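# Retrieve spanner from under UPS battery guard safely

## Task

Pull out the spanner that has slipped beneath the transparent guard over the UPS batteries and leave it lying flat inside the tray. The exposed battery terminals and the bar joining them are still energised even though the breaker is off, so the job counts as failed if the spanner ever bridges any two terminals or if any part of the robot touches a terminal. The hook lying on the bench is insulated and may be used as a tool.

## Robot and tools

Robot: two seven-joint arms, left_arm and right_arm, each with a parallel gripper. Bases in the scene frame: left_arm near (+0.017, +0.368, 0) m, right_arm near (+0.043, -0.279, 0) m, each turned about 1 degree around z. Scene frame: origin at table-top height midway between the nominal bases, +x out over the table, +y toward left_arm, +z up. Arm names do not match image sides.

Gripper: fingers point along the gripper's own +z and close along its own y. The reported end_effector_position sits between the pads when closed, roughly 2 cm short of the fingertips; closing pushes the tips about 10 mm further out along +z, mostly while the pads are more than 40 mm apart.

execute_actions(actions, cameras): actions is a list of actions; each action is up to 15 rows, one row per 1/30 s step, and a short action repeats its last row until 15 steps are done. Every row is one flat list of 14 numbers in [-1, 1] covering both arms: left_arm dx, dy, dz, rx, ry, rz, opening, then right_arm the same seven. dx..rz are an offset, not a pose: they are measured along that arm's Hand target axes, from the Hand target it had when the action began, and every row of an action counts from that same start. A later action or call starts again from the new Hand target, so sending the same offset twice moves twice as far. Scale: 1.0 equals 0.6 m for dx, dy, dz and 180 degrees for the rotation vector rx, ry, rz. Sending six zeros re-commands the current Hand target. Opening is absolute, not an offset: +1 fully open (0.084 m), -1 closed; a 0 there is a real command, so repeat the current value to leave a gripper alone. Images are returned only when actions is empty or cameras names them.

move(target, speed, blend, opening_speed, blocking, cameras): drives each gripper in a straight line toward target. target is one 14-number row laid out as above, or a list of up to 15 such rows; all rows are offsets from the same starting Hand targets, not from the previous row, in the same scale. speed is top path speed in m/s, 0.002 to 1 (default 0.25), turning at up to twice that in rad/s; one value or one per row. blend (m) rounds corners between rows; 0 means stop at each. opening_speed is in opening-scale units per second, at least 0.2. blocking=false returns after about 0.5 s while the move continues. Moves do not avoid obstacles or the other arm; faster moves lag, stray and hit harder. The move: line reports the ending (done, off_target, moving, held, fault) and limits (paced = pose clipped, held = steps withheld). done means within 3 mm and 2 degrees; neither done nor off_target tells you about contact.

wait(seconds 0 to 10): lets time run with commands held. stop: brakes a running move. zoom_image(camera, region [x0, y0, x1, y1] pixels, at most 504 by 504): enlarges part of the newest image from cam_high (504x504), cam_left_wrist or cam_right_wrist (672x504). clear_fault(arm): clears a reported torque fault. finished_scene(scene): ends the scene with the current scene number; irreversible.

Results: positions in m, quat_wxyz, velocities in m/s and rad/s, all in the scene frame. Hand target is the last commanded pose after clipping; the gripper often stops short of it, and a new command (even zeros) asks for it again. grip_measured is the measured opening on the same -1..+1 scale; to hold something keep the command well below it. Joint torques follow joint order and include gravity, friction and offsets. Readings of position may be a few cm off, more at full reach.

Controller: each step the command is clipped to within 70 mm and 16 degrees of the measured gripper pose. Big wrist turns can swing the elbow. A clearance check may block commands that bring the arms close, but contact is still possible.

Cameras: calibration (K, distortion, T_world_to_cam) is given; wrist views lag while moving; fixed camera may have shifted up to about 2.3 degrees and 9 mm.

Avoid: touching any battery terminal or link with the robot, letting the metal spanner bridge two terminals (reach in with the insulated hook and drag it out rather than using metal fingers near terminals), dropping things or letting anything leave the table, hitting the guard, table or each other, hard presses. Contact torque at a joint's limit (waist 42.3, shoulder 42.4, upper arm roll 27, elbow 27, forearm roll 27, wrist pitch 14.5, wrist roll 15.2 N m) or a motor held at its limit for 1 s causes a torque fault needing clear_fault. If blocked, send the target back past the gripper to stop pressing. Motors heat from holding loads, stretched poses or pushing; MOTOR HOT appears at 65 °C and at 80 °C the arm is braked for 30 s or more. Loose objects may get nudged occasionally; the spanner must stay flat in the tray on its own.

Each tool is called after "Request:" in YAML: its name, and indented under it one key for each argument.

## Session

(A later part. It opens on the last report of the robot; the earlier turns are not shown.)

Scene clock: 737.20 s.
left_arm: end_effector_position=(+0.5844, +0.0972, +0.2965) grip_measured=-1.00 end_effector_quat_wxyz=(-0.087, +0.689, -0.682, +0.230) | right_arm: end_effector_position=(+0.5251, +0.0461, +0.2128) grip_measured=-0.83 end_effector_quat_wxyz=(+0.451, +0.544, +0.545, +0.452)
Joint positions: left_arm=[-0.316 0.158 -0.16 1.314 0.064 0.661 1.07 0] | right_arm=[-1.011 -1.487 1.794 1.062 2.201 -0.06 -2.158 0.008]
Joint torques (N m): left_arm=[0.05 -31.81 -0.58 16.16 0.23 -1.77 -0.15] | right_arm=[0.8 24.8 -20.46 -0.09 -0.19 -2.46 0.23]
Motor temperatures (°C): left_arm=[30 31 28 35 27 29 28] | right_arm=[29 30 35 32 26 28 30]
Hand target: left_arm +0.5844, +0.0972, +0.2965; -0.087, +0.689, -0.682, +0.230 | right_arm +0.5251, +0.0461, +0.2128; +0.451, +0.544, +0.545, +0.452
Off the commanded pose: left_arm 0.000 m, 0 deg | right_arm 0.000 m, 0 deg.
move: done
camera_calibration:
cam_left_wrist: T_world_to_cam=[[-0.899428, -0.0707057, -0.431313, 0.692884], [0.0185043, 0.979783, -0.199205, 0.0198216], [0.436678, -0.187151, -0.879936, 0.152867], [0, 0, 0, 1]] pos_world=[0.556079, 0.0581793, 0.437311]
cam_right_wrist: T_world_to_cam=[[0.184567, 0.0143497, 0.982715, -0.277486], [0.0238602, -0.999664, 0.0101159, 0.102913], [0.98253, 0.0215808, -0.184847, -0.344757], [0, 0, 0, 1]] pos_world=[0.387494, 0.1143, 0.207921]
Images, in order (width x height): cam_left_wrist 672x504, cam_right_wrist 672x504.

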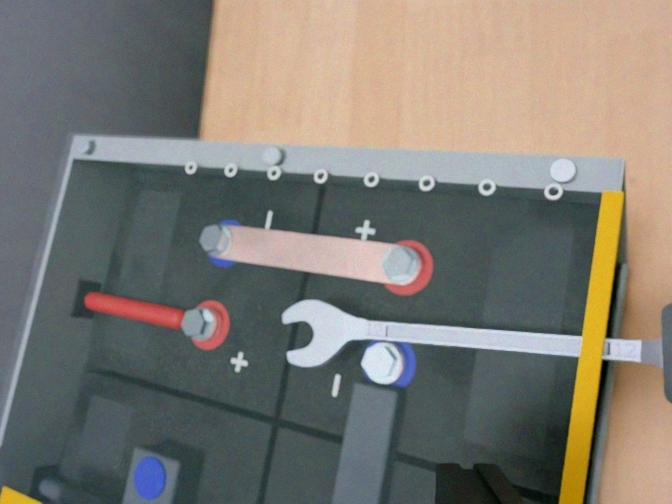

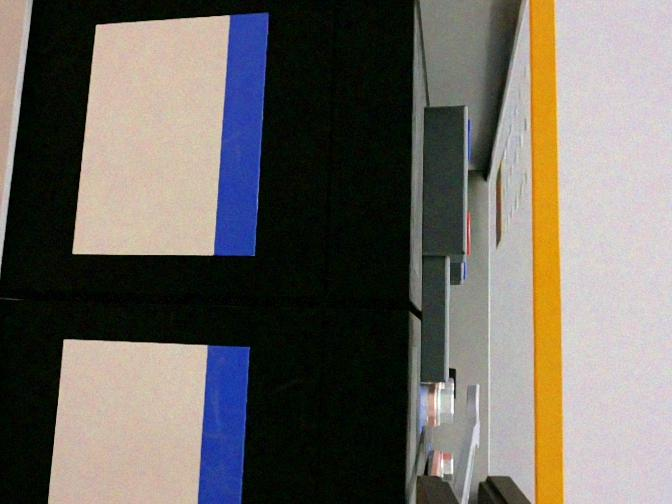

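Request:
move:
  target: [0,0,0,0,0,0,-1,0,-0.0245,-0.131,0,0,0,-1]
  speed: 0.06
  cameras: ["cam_right_wrist","cam_left_wrist"]

Scene clock: 750.20 s.
left_arm: end_effector_position=(+0.5844, +0.0972, +0.2965) grip_measured=-1.00 end_effector_quat_wxyz=(-0.087, +0.689, -0.682, +0.230) | right_arm: end_effector_position=(+0.4451, +0.0460, +0.2129) grip_measured=-0.83 end_effector_quat_wxyz=(+0.451, +0.544, +0.545, +0.452)
Joint positions: left_arm=[-0.316 0.158 -0.16 1.314 0.064 0.661 1.07 0] | right_arm=[-0.796 -1.324 1.865 0.924 2.198 -0.241 -2.183 0.008]
Joint torques (N m): left_arm=[0 -31.97 -0.57 16.22 0.2 -1.76 -0.01] | right_arm=[0.77 24.15 -18.06 0.59 -0.38 -2.93 -0.33]
Hand target: left_arm +0.5844, +0.0972, +0.2965; -0.087, +0.689, -0.682, +0.230 | right_arm +0.4451, +0.0460, +0.2129; +0.451, +0.544, +0.545, +0.452
Off the commanded pose: left_arm 0.000 m, 0 deg | right_arm 0.000 m, 0 deg.
move: done
camera_calibration:
cam_left_wrist: T_world_to_cam=[[-0.899428, -0.0707057, -0.431313, 0.692884], [0.0185043, 0.979783, -0.199205, 0.0198216], [0.436678, -0.187151, -0.879936, 0.152867], [0, 0, 0, 1]] pos_world=[0.556079, 0.0581793, 0.437311]
cam_right_wrist: T_world_to_cam=[[0.184567, 0.0143497, 0.982715, -0.262836], [0.0238602, -0.999664, 0.0101159, 0.104718], [0.98253, 0.0215808, -0.184847, -0.266232], [0, 0, 0, 1]] pos_world=[0.307594, 0.1142, 0.208021]
Images, in order (width x height): cam_left_wrist 672x504, cam_right_wrist 672x504.

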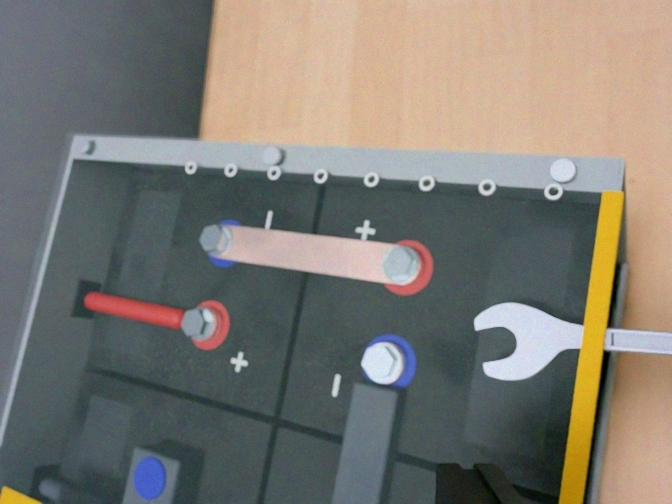

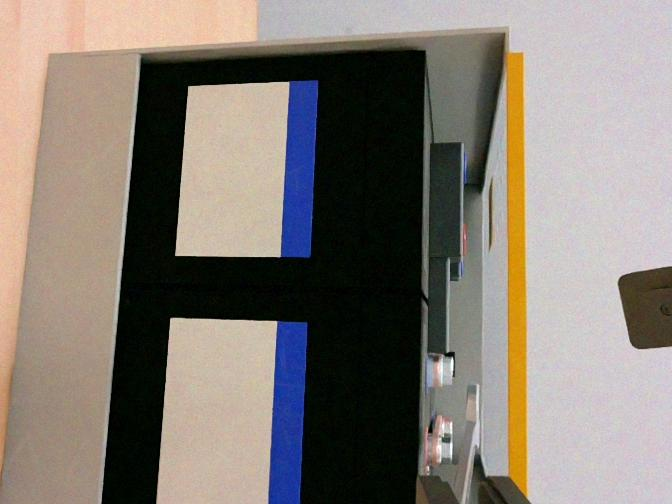

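Request:
move:
  target: [0,0,0,0,0,0,-1,0,-0.0276,-0.1475,0,0,0,-1]
  speed: 0.1

Request:
move:
  target: [0.106,0.197,-0.1365,-0.062,-0.164,-0.485,-0.3,0,0,0,0.014,0,0,-1]
  speed: 0.2
  cameras: ["all"]

Scene clock: 778.77 s.
left_arm: end_effector_position=(+0.5844, +0.0972, +0.2965) grip_measured=-1.00 end_effector_quat_wxyz=(-0.087, +0.689, -0.682, +0.230) | right_arm: end_effector_position=(+0.3551, +0.0459, +0.2130) grip_measured=-0.83 end_effector_quat_wxyz=(+0.451, +0.544, +0.545, +0.452)
Joint positions: left_arm=[-0.316 0.158 -0.16 1.314 0.064 0.661 1.07 0] | right_arm=[-0.587 -1.134 1.942 0.848 2.261 -0.494 -2.247 0.008]
Joint torques (N m): left_arm=[0.12 -32.31 -0.34 16.22 0.29 -1.86 -0.09] | right_arm=[0.77 22.63 -15.5 1.75 -0.66 -2.73 -0.32]
Hand target: left_arm +0.5844, +0.0972, +0.2965; -0.087, +0.689, -0.682, +0.230 | right_arm +0.3551, +0.0459, +0.2130; +0.451, +0.544, +0.545, +0.452
Off the commanded pose: left_arm 0.000 m, 0 deg | right_arm 0.000 m, 0 deg.
move: done

Scene clock: 783.23 s.
left_arm: end_effector_position=(+0.4402, +0.0442, +0.3300) grip_measured=-0.32 end_effector_quat_wxyz=(+0.000, +1.000, -0.001, +0.000) | right_arm: end_effector_position=(+0.3551, +0.0459, +0.2130) grip_measured=-0.83 end_effector_quat_wxyz=(+0.439, +0.554, +0.554, +0.440)
Joint positions: left_arm=[-0.546 0.196 -0.143 1.648 0.027 1.455 -0.67 0.03] | right_arm=[-0.592 -1.069 1.935 0.849 2.255 -0.499 -2.286 0.008]
Joint torques (N m): left_arm=[0.11 -31.36 -0.53 15.82 -0.33 -0.94 -0.15] | right_arm=[-0.72 22.18 -15.52 2.78 -1.03 -2.77 -0.28]
Hand target: left_arm +0.4402, +0.0442, +0.3300; +0.000, +1.000, -0.001, +0.000 | right_arm +0.3551, +0.0459, +0.2130; +0.439, +0.554, +0.554, +0.440
Off the commanded pose: left_arm 0.000 m, 0 deg | right_arm 0.000 m, 0 deg.
move: done
camera_calibration:
cam_left_wrist: T_world_to_cam=[[0.0136916, -0.999906, -0.00111611, 0.0710634], [-0.999873, -0.0137003, 0.00814673, 0.504882], [-0.00816125, 0.00100443, -0.999966, 0.462491], [0, 0, 0, 1]] pos_world=[0.507619, 0.0775091, 0.458441]
cam_right_wrist: T_world_to_cam=[[0.227627, 0.014367, 0.973642, -0.259678], [0.024286, -0.999664, 0.00907315, 0.106837], [0.973446, 0.0215806, -0.227899, -0.165367], [0, 0, 0, 1]] pos_world=[0.21749, 0.1141, 0.214178]

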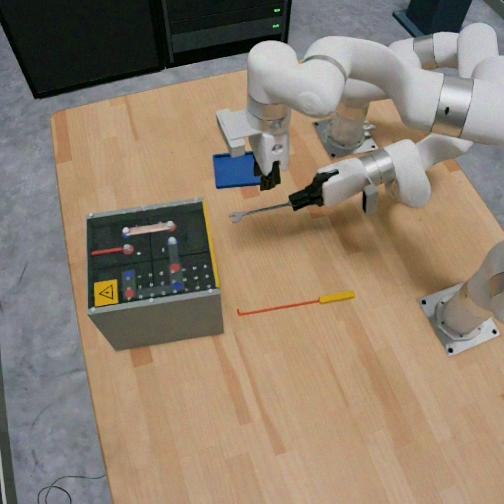

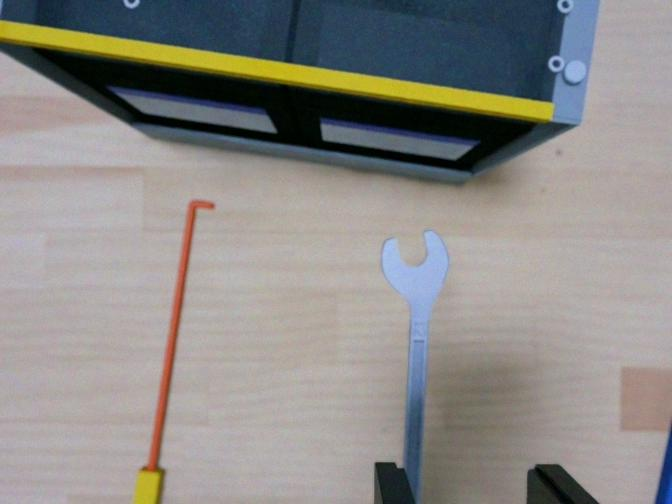

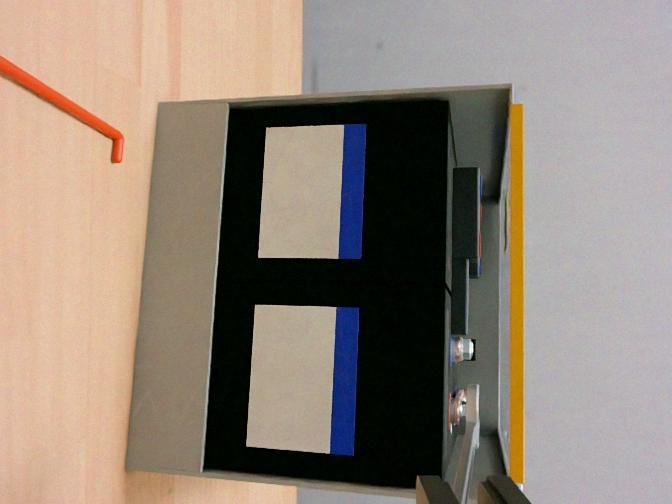

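Request:
move:
  target:
    - [0,-0.002,0.195,0,0,0.015,-0.3,0,0,0,0,0,0,-1]
    - [0,-0.002,0.195,0,0,0.015,-1,0,0,0,0,0,0,-1]
  speed: 0.12
  opening_speed: 0.5
  cameras: ["all"]

Scene clock: 803.53 s.
left_arm: end_effector_position=(+0.4401, +0.0454, +0.2130) grip_measured=-0.83 end_effector_quat_wxyz=(+0.000, +1.000, -0.024, +0.000) | right_arm: end_effector_position=(+0.3551, +0.0459, +0.2130) grip_measured=-0.83 end_effector_quat_wxyz=(+0.439, +0.554, +0.554, +0.440)
Joint positions: left_arm=[-0.539 0.217 -0.142 1.341 0.033 1.127 -0.626 0.007] | right_arm=[-0.592 -1.069 1.935 0.849 2.255 -0.499 -2.286 0.008]
Joint torques (N m): left_arm=[3.25 -34.17 2.58 14.13 2.11 0.19 0.42] | right_arm=[-4.79 20.71 -15.85 -1.54 0.52 -4.44 -0.23]
Hand target: left_arm +0.4401, +0.0454, +0.2130; +0.000, +1.000, -0.024, +0.000 | right_arm +0.3551, +0.0459, +0.2130; +0.439, +0.554, +0.554, +0.440
Off the commanded pose: left_arm 0.000 m, 0 deg | right_arm 0.000 m, 0 deg.
move: done
camera_calibration:
cam_left_wrist: T_world_to_cam=[[-0.0334114, -0.999441, -0.00108008, 0.0927578], [-0.999409, 0.0334015, 0.00816627, 0.503354], [-0.00812563, 0.00135229, -0.999966, 0.345463], [0, 0, 0, 1]] pos_world=[0.508962, 0.075426, 0.341441]
cam_right_wrist: T_world_to_cam=[[0.227626, 0.0143674, 0.973643, -0.259655], [0.0243834, -0.999662, 0.00905077, 0.106822], [0.973443, 0.0216806, -0.227899, -0.16528], [0, 0, 0, 1]] pos_world=[0.21739, 0.1141, 0.214178]

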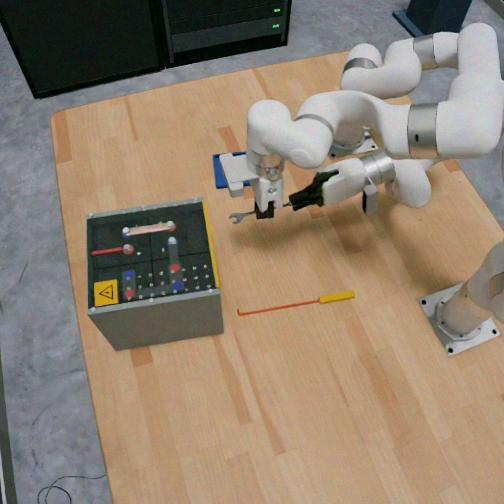

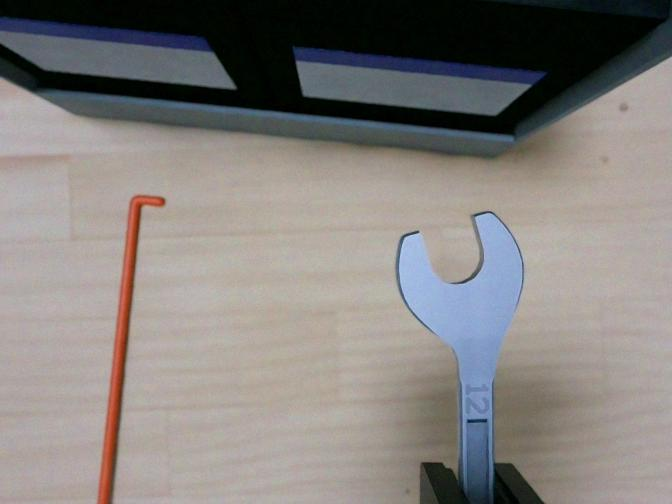

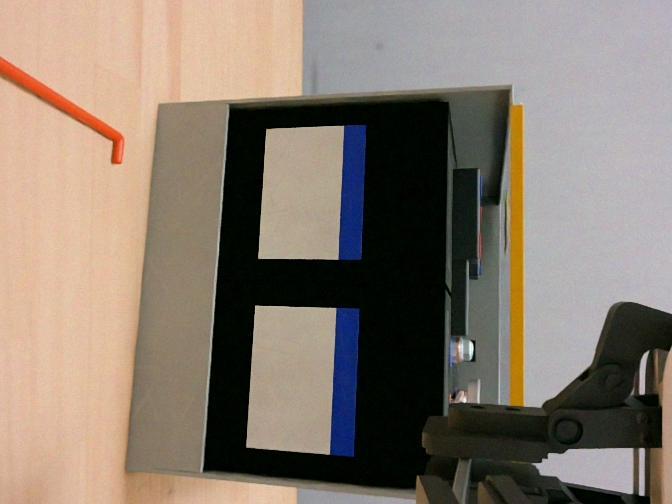

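Request:
move:
  target:
    - [0,0,0,0,0,0,-1,0,0,0,0,0,0,-0.4]
    - [0,0,0,0,0,0,-1,0,0,-0.16,0,0,0,-0.4]
  speed: 0.12
  opening_speed: 1
  cameras: ["cam_left_wrist","cam_high"]

Scene clock: 812.07 s.
left_arm: end_effector_position=(+0.4401, +0.0454, +0.2130) grip_measured=-0.84 end_effector_quat_wxyz=(+0.000, +1.000, -0.024, +0.000) | right_arm: end_effector_position=(+0.2616, +0.0458, +0.2349) grip_measured=-0.42 end_effector_quat_wxyz=(+0.439, +0.554, +0.554, +0.440)
Joint positions: left_arm=[-0.539 0.217 -0.142 1.341 0.033 1.127 -0.626 0.007] | right_arm=[-0.378 -0.888 1.954 0.851 2.35 -0.784 -2.384 0.026]
Joint torques (N m): left_arm=[-0.66 -32.2 -1.26 16 -0.24 -1.63 -0.34] | right_arm=[0.83 21.37 -12.43 4.16 -0.83 -2.5 -0.34]
Hand target: left_arm +0.4401, +0.0454, +0.2130; +0.000, +1.000, -0.024, +0.000 | right_arm +0.2616, +0.0458, +0.2349; +0.439, +0.554, +0.554, +0.440
Off the commanded pose: left_arm 0.000 m, 0 deg | right_arm 0.000 m, 0 deg.
move: done
camera_calibration:
cam_left_wrist: T_world_to_cam=[[-0.0334114, -0.999441, -0.00108008, 0.0927611], [-0.999409, 0.0334015, 0.00816627, 0.503454], [-0.00812563, 0.00135229, -0.999966, 0.345464], [0, 0, 0, 1]] pos_world=[0.509062, 0.075426, 0.341441]
Images, in order (width x height): cam_high 504x504, cam_left_wrist 672x504.

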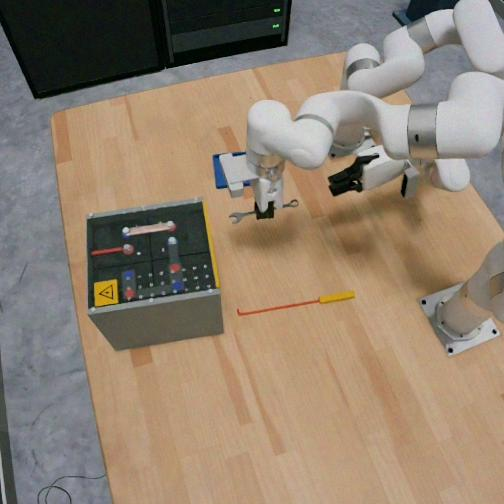

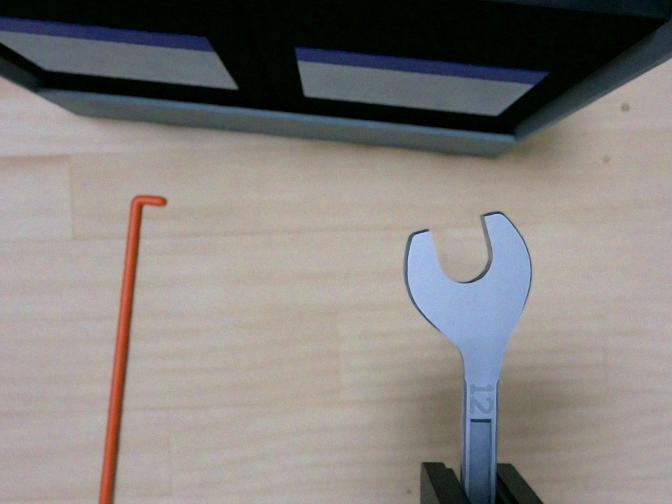

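Request:
move:
  target: [-0.0903,0.48,-0.083,0,0,0.0417,-1,0,0,0,0,0,0,-0.4]
  speed: 0.2
  cameras: ["cam_left_wrist","cam_high"]

Scene clock: 825.60 s.
left_arm: end_effector_position=(+0.3717, -0.2389, +0.2626) grip_measured=-0.84 end_effector_quat_wxyz=(+0.039, +0.995, -0.089, +0.028) | right_arm: end_effector_position=(+0.2616, +0.0458, +0.2349) grip_measured=-0.42 end_effector_quat_wxyz=(+0.439, +0.554, +0.554, +0.440)
Joint positions: left_arm=[-1.007 1.002 -0.224 2.707 0.193 1.617 -0.904 0.007] | right_arm=[-0.378 -0.888 1.954 0.851 2.35 -0.784 -2.384 0.026]
Joint torques (N m): left_arm=[-0.58 -48.31 -1.45 14.86 -0.06 -1.77 0.02] | right_arm=[0.74 21.35 -12.42 3.97 -0.88 -2.38 0.06]
Hand target: left_arm +0.3721, -0.2397, +0.2629; +0.000, +0.996, -0.090, +0.000 | right_arm +0.2616, +0.0458, +0.2349; +0.439, +0.554, +0.554, +0.440
Off the commanded pose: left_arm 0.001 m, 6 deg | right_arm 0.000 m, 0 deg.
elbow stopped short (left arm): the move would have taken joint 4 (elbow) straighter than the controller allows.
move: off_target (left_arm)
camera_calibration:
cam_left_wrist: T_world_to_cam=[[-0.165316, -0.983522, 0.0731835, -0.160286], [-0.985403, 0.161663, -0.0533517, 0.485709], [0.0406415, -0.0809351, -0.99589, 0.356076], [0, 0, 0, 1]] pos_world=[0.437649, -0.207346, 0.392257]
Images, in order (width x height): cam_high 504x504, cam_left_wrist 672x504.

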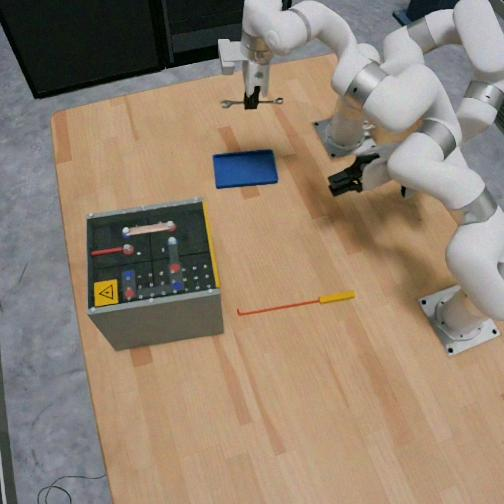

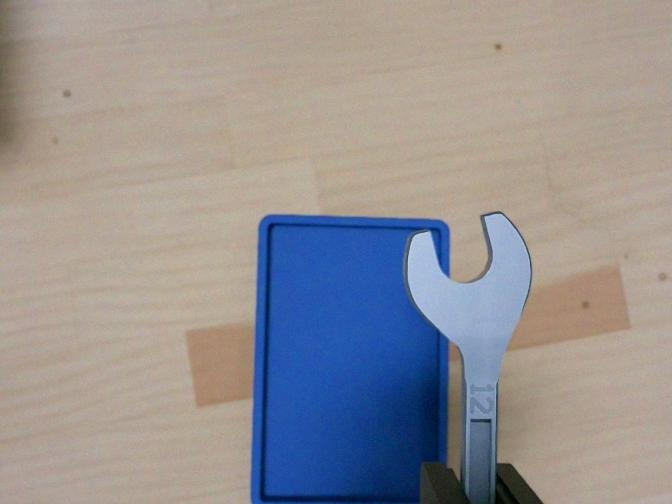

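Request:
move:
  target: [0.0273,-0.0084,0.238,0,0,0.005,-1,0,0,0,0,0,0,-0.4]
  speed: 0.15
  cameras: ["cam_left_wrist","cam_high"]

Scene clock: 851.10 s.
left_arm: end_effector_position=(+0.3890, -0.2376, +0.1201) grip_measured=-0.84 end_effector_quat_wxyz=(+0.000, +0.995, -0.097, +0.000) | right_arm: end_effector_position=(+0.2616, +0.0458, +0.2349) grip_measured=-0.42 end_effector_quat_wxyz=(+0.439, +0.554, +0.554, +0.440)
Joint positions: left_arm=[-0.96 1.099 -0.225 2.487 0.202 1.402 -0.885 0.007] | right_arm=[-0.378 -0.888 1.954 0.851 2.35 -0.784 -2.384 0.026]
Joint torques (N m): left_arm=[-0.19 -51.22 -2.32 15.77 0.44 -1.09 0.04] | right_arm=[0.66 21.35 -12.38 4.14 -0.97 -2.42 0.02]
Hand target: left_arm +0.3890, -0.2376, +0.1201; +0.000, +0.995, -0.097, +0.000 | right_arm +0.2616, +0.0458, +0.2349; +0.439, +0.554, +0.554, +0.440
Off the commanded pose: left_arm 0.000 m, 0 deg | right_arm 0.000 m, 0 deg.
move: done
camera_calibration:
cam_left_wrist: T_world_to_cam=[[-0.179164, -0.983819, -0.000928595, -0.131475], [-0.983789, 0.179151, 0.00801736, 0.491168], [-0.00772127, 0.00234996, -0.999967, 0.252709], [0, 0, 0, 1]] pos_world=[0.461601, -0.217935, 0.248641]
Images, in order (width x height): cam_high 504x504, cam_left_wrist 672x504.

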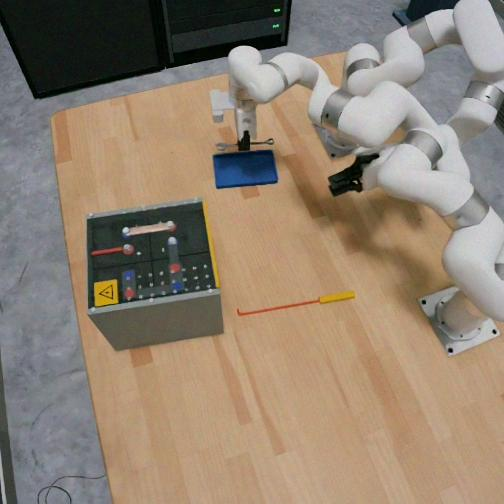

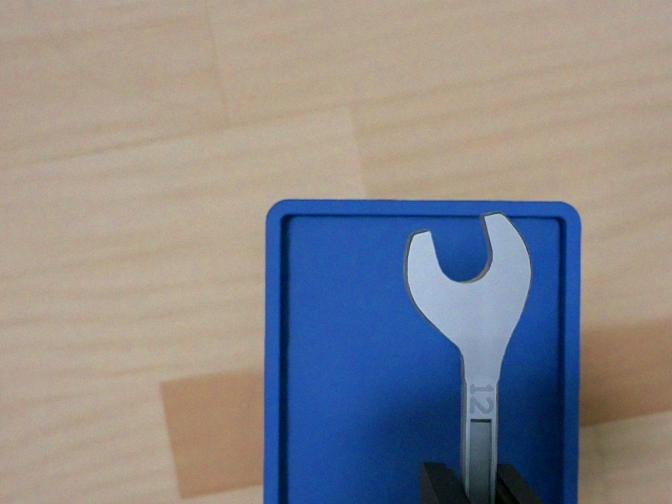

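Request:
zoom_image:
  camera: "cam_high"
  region: [195, 120, 295, 200]

Scaled by 5.040.

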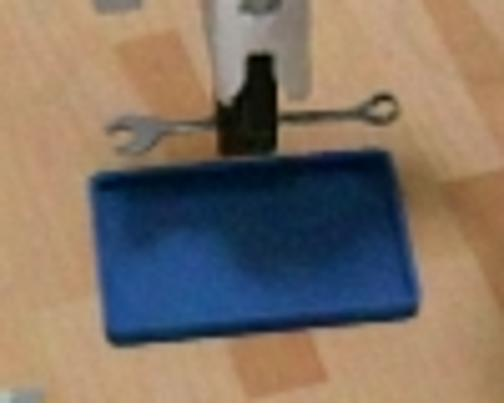

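Request:
move:
  target:
    - [-0.0017,-0.0167,0.1,0,0,0,-1,0,0,0,0,0,0,-0.4]
    - [-0.0017,-0.0167,0.156,0,0,0,-1,0,0,0,0,0,0,-0.4]
  speed: [0.1,0.04]
  cameras: ["cam_left_wrist","cam_high"]

Request:
zoom_image:
  camera: "cam_high"
  region: [195, 120, 295, 200]

Scene clock: 883.70 s.
left_arm: end_effector_position=(+0.3899, -0.2276, +0.0265) grip_measured=-0.84 end_effector_quat_wxyz=(+0.000, +0.995, -0.097, +0.000) | right_arm: end_effector_position=(+0.2616, +0.0458, +0.2349) grip_measured=-0.42 end_effector_quat_wxyz=(+0.439, +0.554, +0.554, +0.440)
Joint positions: left_arm=[-0.921 1.104 -0.221 2.223 0.216 1.138 -0.901 0.007] | right_arm=[-0.378 -0.888 1.954 0.851 2.35 -0.784 -2.384 0.026]
Joint torques (N m): left_arm=[-0.35 -50.22 -3.2 15.63 0.54 -1.56 -0.23] | right_arm=[0.57 21.23 -12.5 3.99 -1.02 -2.36 0.03]
Hand target: left_arm +0.3899, -0.2276, +0.0265; +0.000, +0.995, -0.097, +0.000 | right_arm +0.2616, +0.0458, +0.2349; +0.439, +0.554, +0.554, +0.440
Off the commanded pose: left_arm 0.000 m, 0 deg | right_arm 0.000 m, 0 deg.
move: done
camera_calibration:
cam_left_wrist: T_world_to_cam=[[-0.179164, -0.983819, -0.000910682, -0.121583], [-0.983788, 0.179151, 0.00811573, 0.490898], [-0.00782126, 0.00234996, -0.999967, 0.159141], [0, 0, 0, 1]] pos_world=[0.462401, -0.207935, 0.155041]
Images, in order (width x height): cam_high 504x504, cam_left_wrist 672x504.

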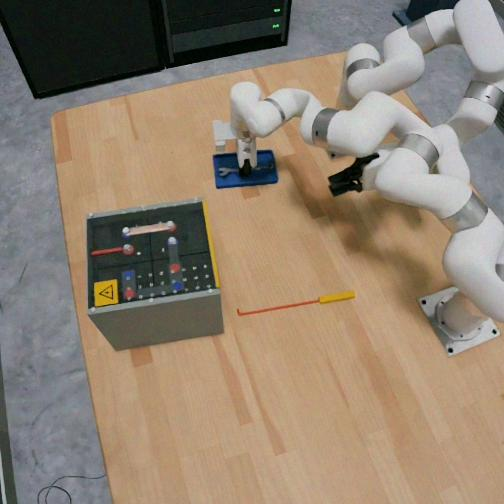

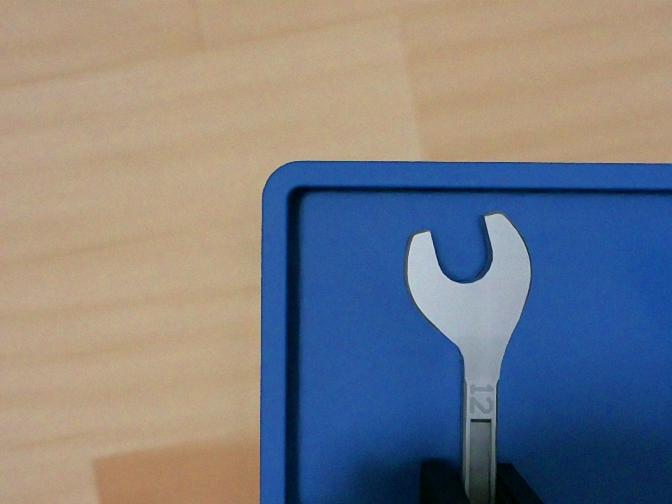

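Scaled by 5.040.

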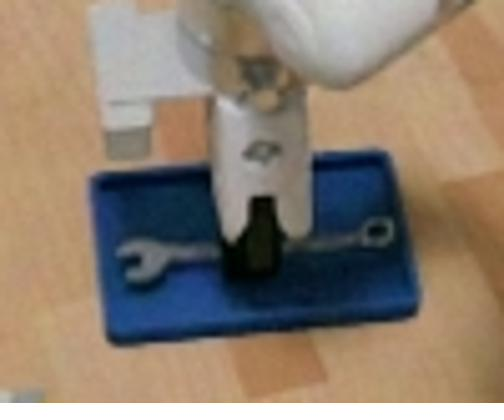

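Request:
move:
  target:
    - [0,0,0.0037,0,0,0,-1,0,0,0,0,0,0,-0.4]
    - [0,0,0.0037,0,0,0,-0.55,0,0,0,0,0,0,-0.4]
  speed: 0.02
  opening_speed: 0.3
  cameras: ["cam_left_wrist"]

Request:
move:
  target: [0,0,-0.25,0,0,0,-0.55,0,0,0,0,0,0,-0.4]
  speed: 0.1
  cameras: ["cam_left_wrist","cam_high"]

Scene clock: 893.63 s.
left_arm: end_effector_position=(+0.3899, -0.2276, +0.0243) grip_measured=-0.57 end_effector_quat_wxyz=(+0.000, +0.995, -0.097, +0.000) | right_arm: end_effector_position=(+0.2616, +0.0458, +0.2349) grip_measured=-0.42 end_effector_quat_wxyz=(+0.439, +0.554, +0.554, +0.440)
Joint positions: left_arm=[-0.921 1.108 -0.221 2.223 0.217 1.134 -0.901 0.019] | right_arm=[-0.378 -0.888 1.954 0.851 2.35 -0.784 -2.384 0.026]
Joint torques (N m): left_arm=[-1.18 -24.97 -3.15 4.47 -0.52 -0.19 -0.03] | right_arm=[0.36 21.02 -12.58 4.09 -1.16 -2.36 0]
Hand target: left_arm +0.3899, -0.2276, +0.0243; +0.000, +0.995, -0.097, +0.000 | right_arm +0.2616, +0.0458, +0.2349; +0.439, +0.554, +0.554, +0.440
Off the commanded pose: left_arm 0.000 m, 0 deg | right_arm 0.000 m, 0 deg.
move: done
camera_calibration:
cam_left_wrist: T_world_to_cam=[[-0.179068, -0.983836, -0.00100996, -0.1216], [-0.983806, 0.179054, 0.00813383, 0.491], [-0.00782152, 0.00245011, -0.999966, 0.156863], [0, 0, 0, 1]] pos_world=[0.462501, -0.207935, 0.152741]
Images, in order (width x height): cam_left_wrist 672x504.

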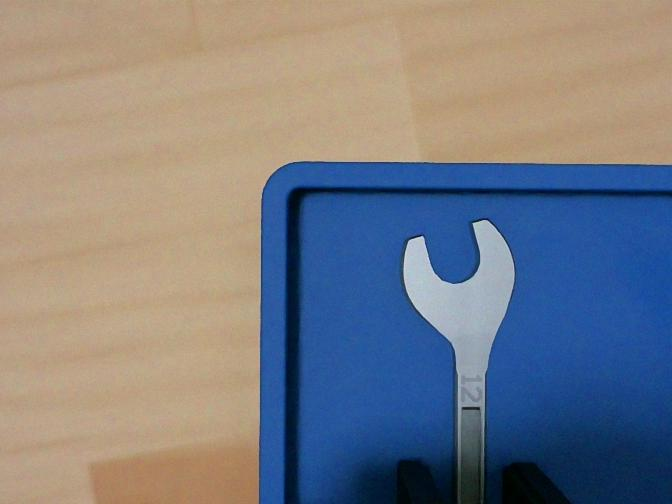

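Scene clock: 895.77 s.
left_arm: end_effector_position=(+0.3900, -0.2276, +0.1742) grip_measured=-0.57 end_effector_quat_wxyz=(+0.000, +0.995, -0.097, +0.000) | right_arm: end_effector_position=(+0.2616, +0.0458, +0.2349) grip_measured=-0.42 end_effector_quat_wxyz=(+0.439, +0.554, +0.554, +0.440)
Joint positions: left_arm=[-0.961 1.063 -0.226 2.578 0.196 1.527 -0.869 0.019] | right_arm=[-0.378 -0.888 1.954 0.851 2.35 -0.784 -2.384 0.026]
Joint torques (N m): left_arm=[-0.26 -49.9 -1.92 15.19 0.73 -1.03 0.01] | right_arm=[0.5 21.13 -12.55 4.06 -1.04 -2.36 0.01]
Hand target: left_arm +0.3900, -0.2276, +0.1743; +0.000, +0.995, -0.097, +0.000 | right_arm +0.2616, +0.0458, +0.2349; +0.439, +0.554, +0.554, +0.440
Off the commanded pose: left_arm 0.000 m, 0 deg | right_arm 0.000 m, 0 deg.
move: done
camera_calibration:
cam_left_wrist: T_world_to_cam=[[-0.179162, -0.983819, -0.000749761, -0.121382], [-0.98379, 0.179151, 0.00788317, 0.489852], [-0.00762129, 0.00214997, -0.999969, 0.306703], [0, 0, 0, 1]] pos_world=[0.462501, -0.207835, 0.302741]
Images, in order (width x height): cam_high 504x504, cam_left_wrist 672x504.

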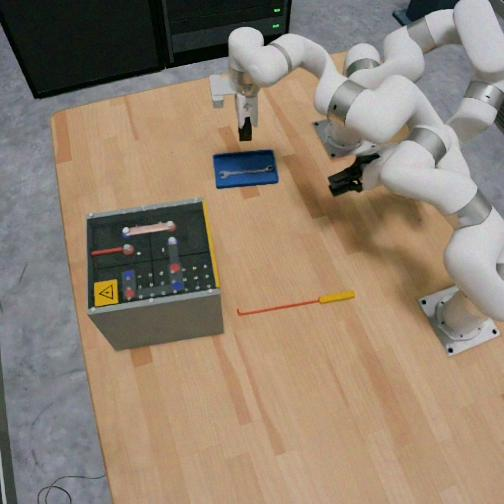

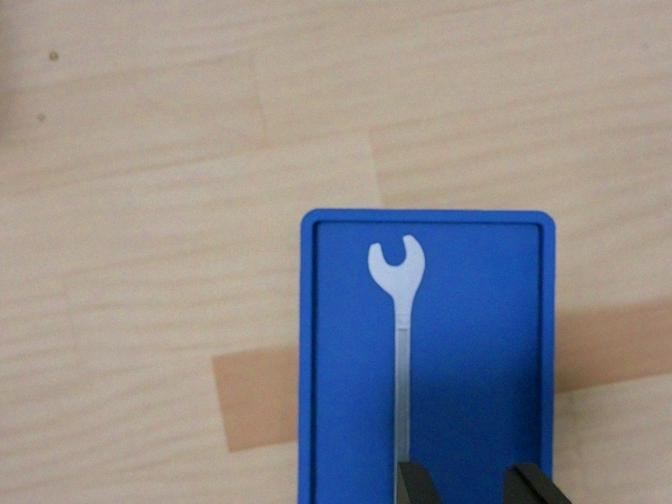

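Request:
finished_scene:
  scene: 2

The scene is finished: the task was done.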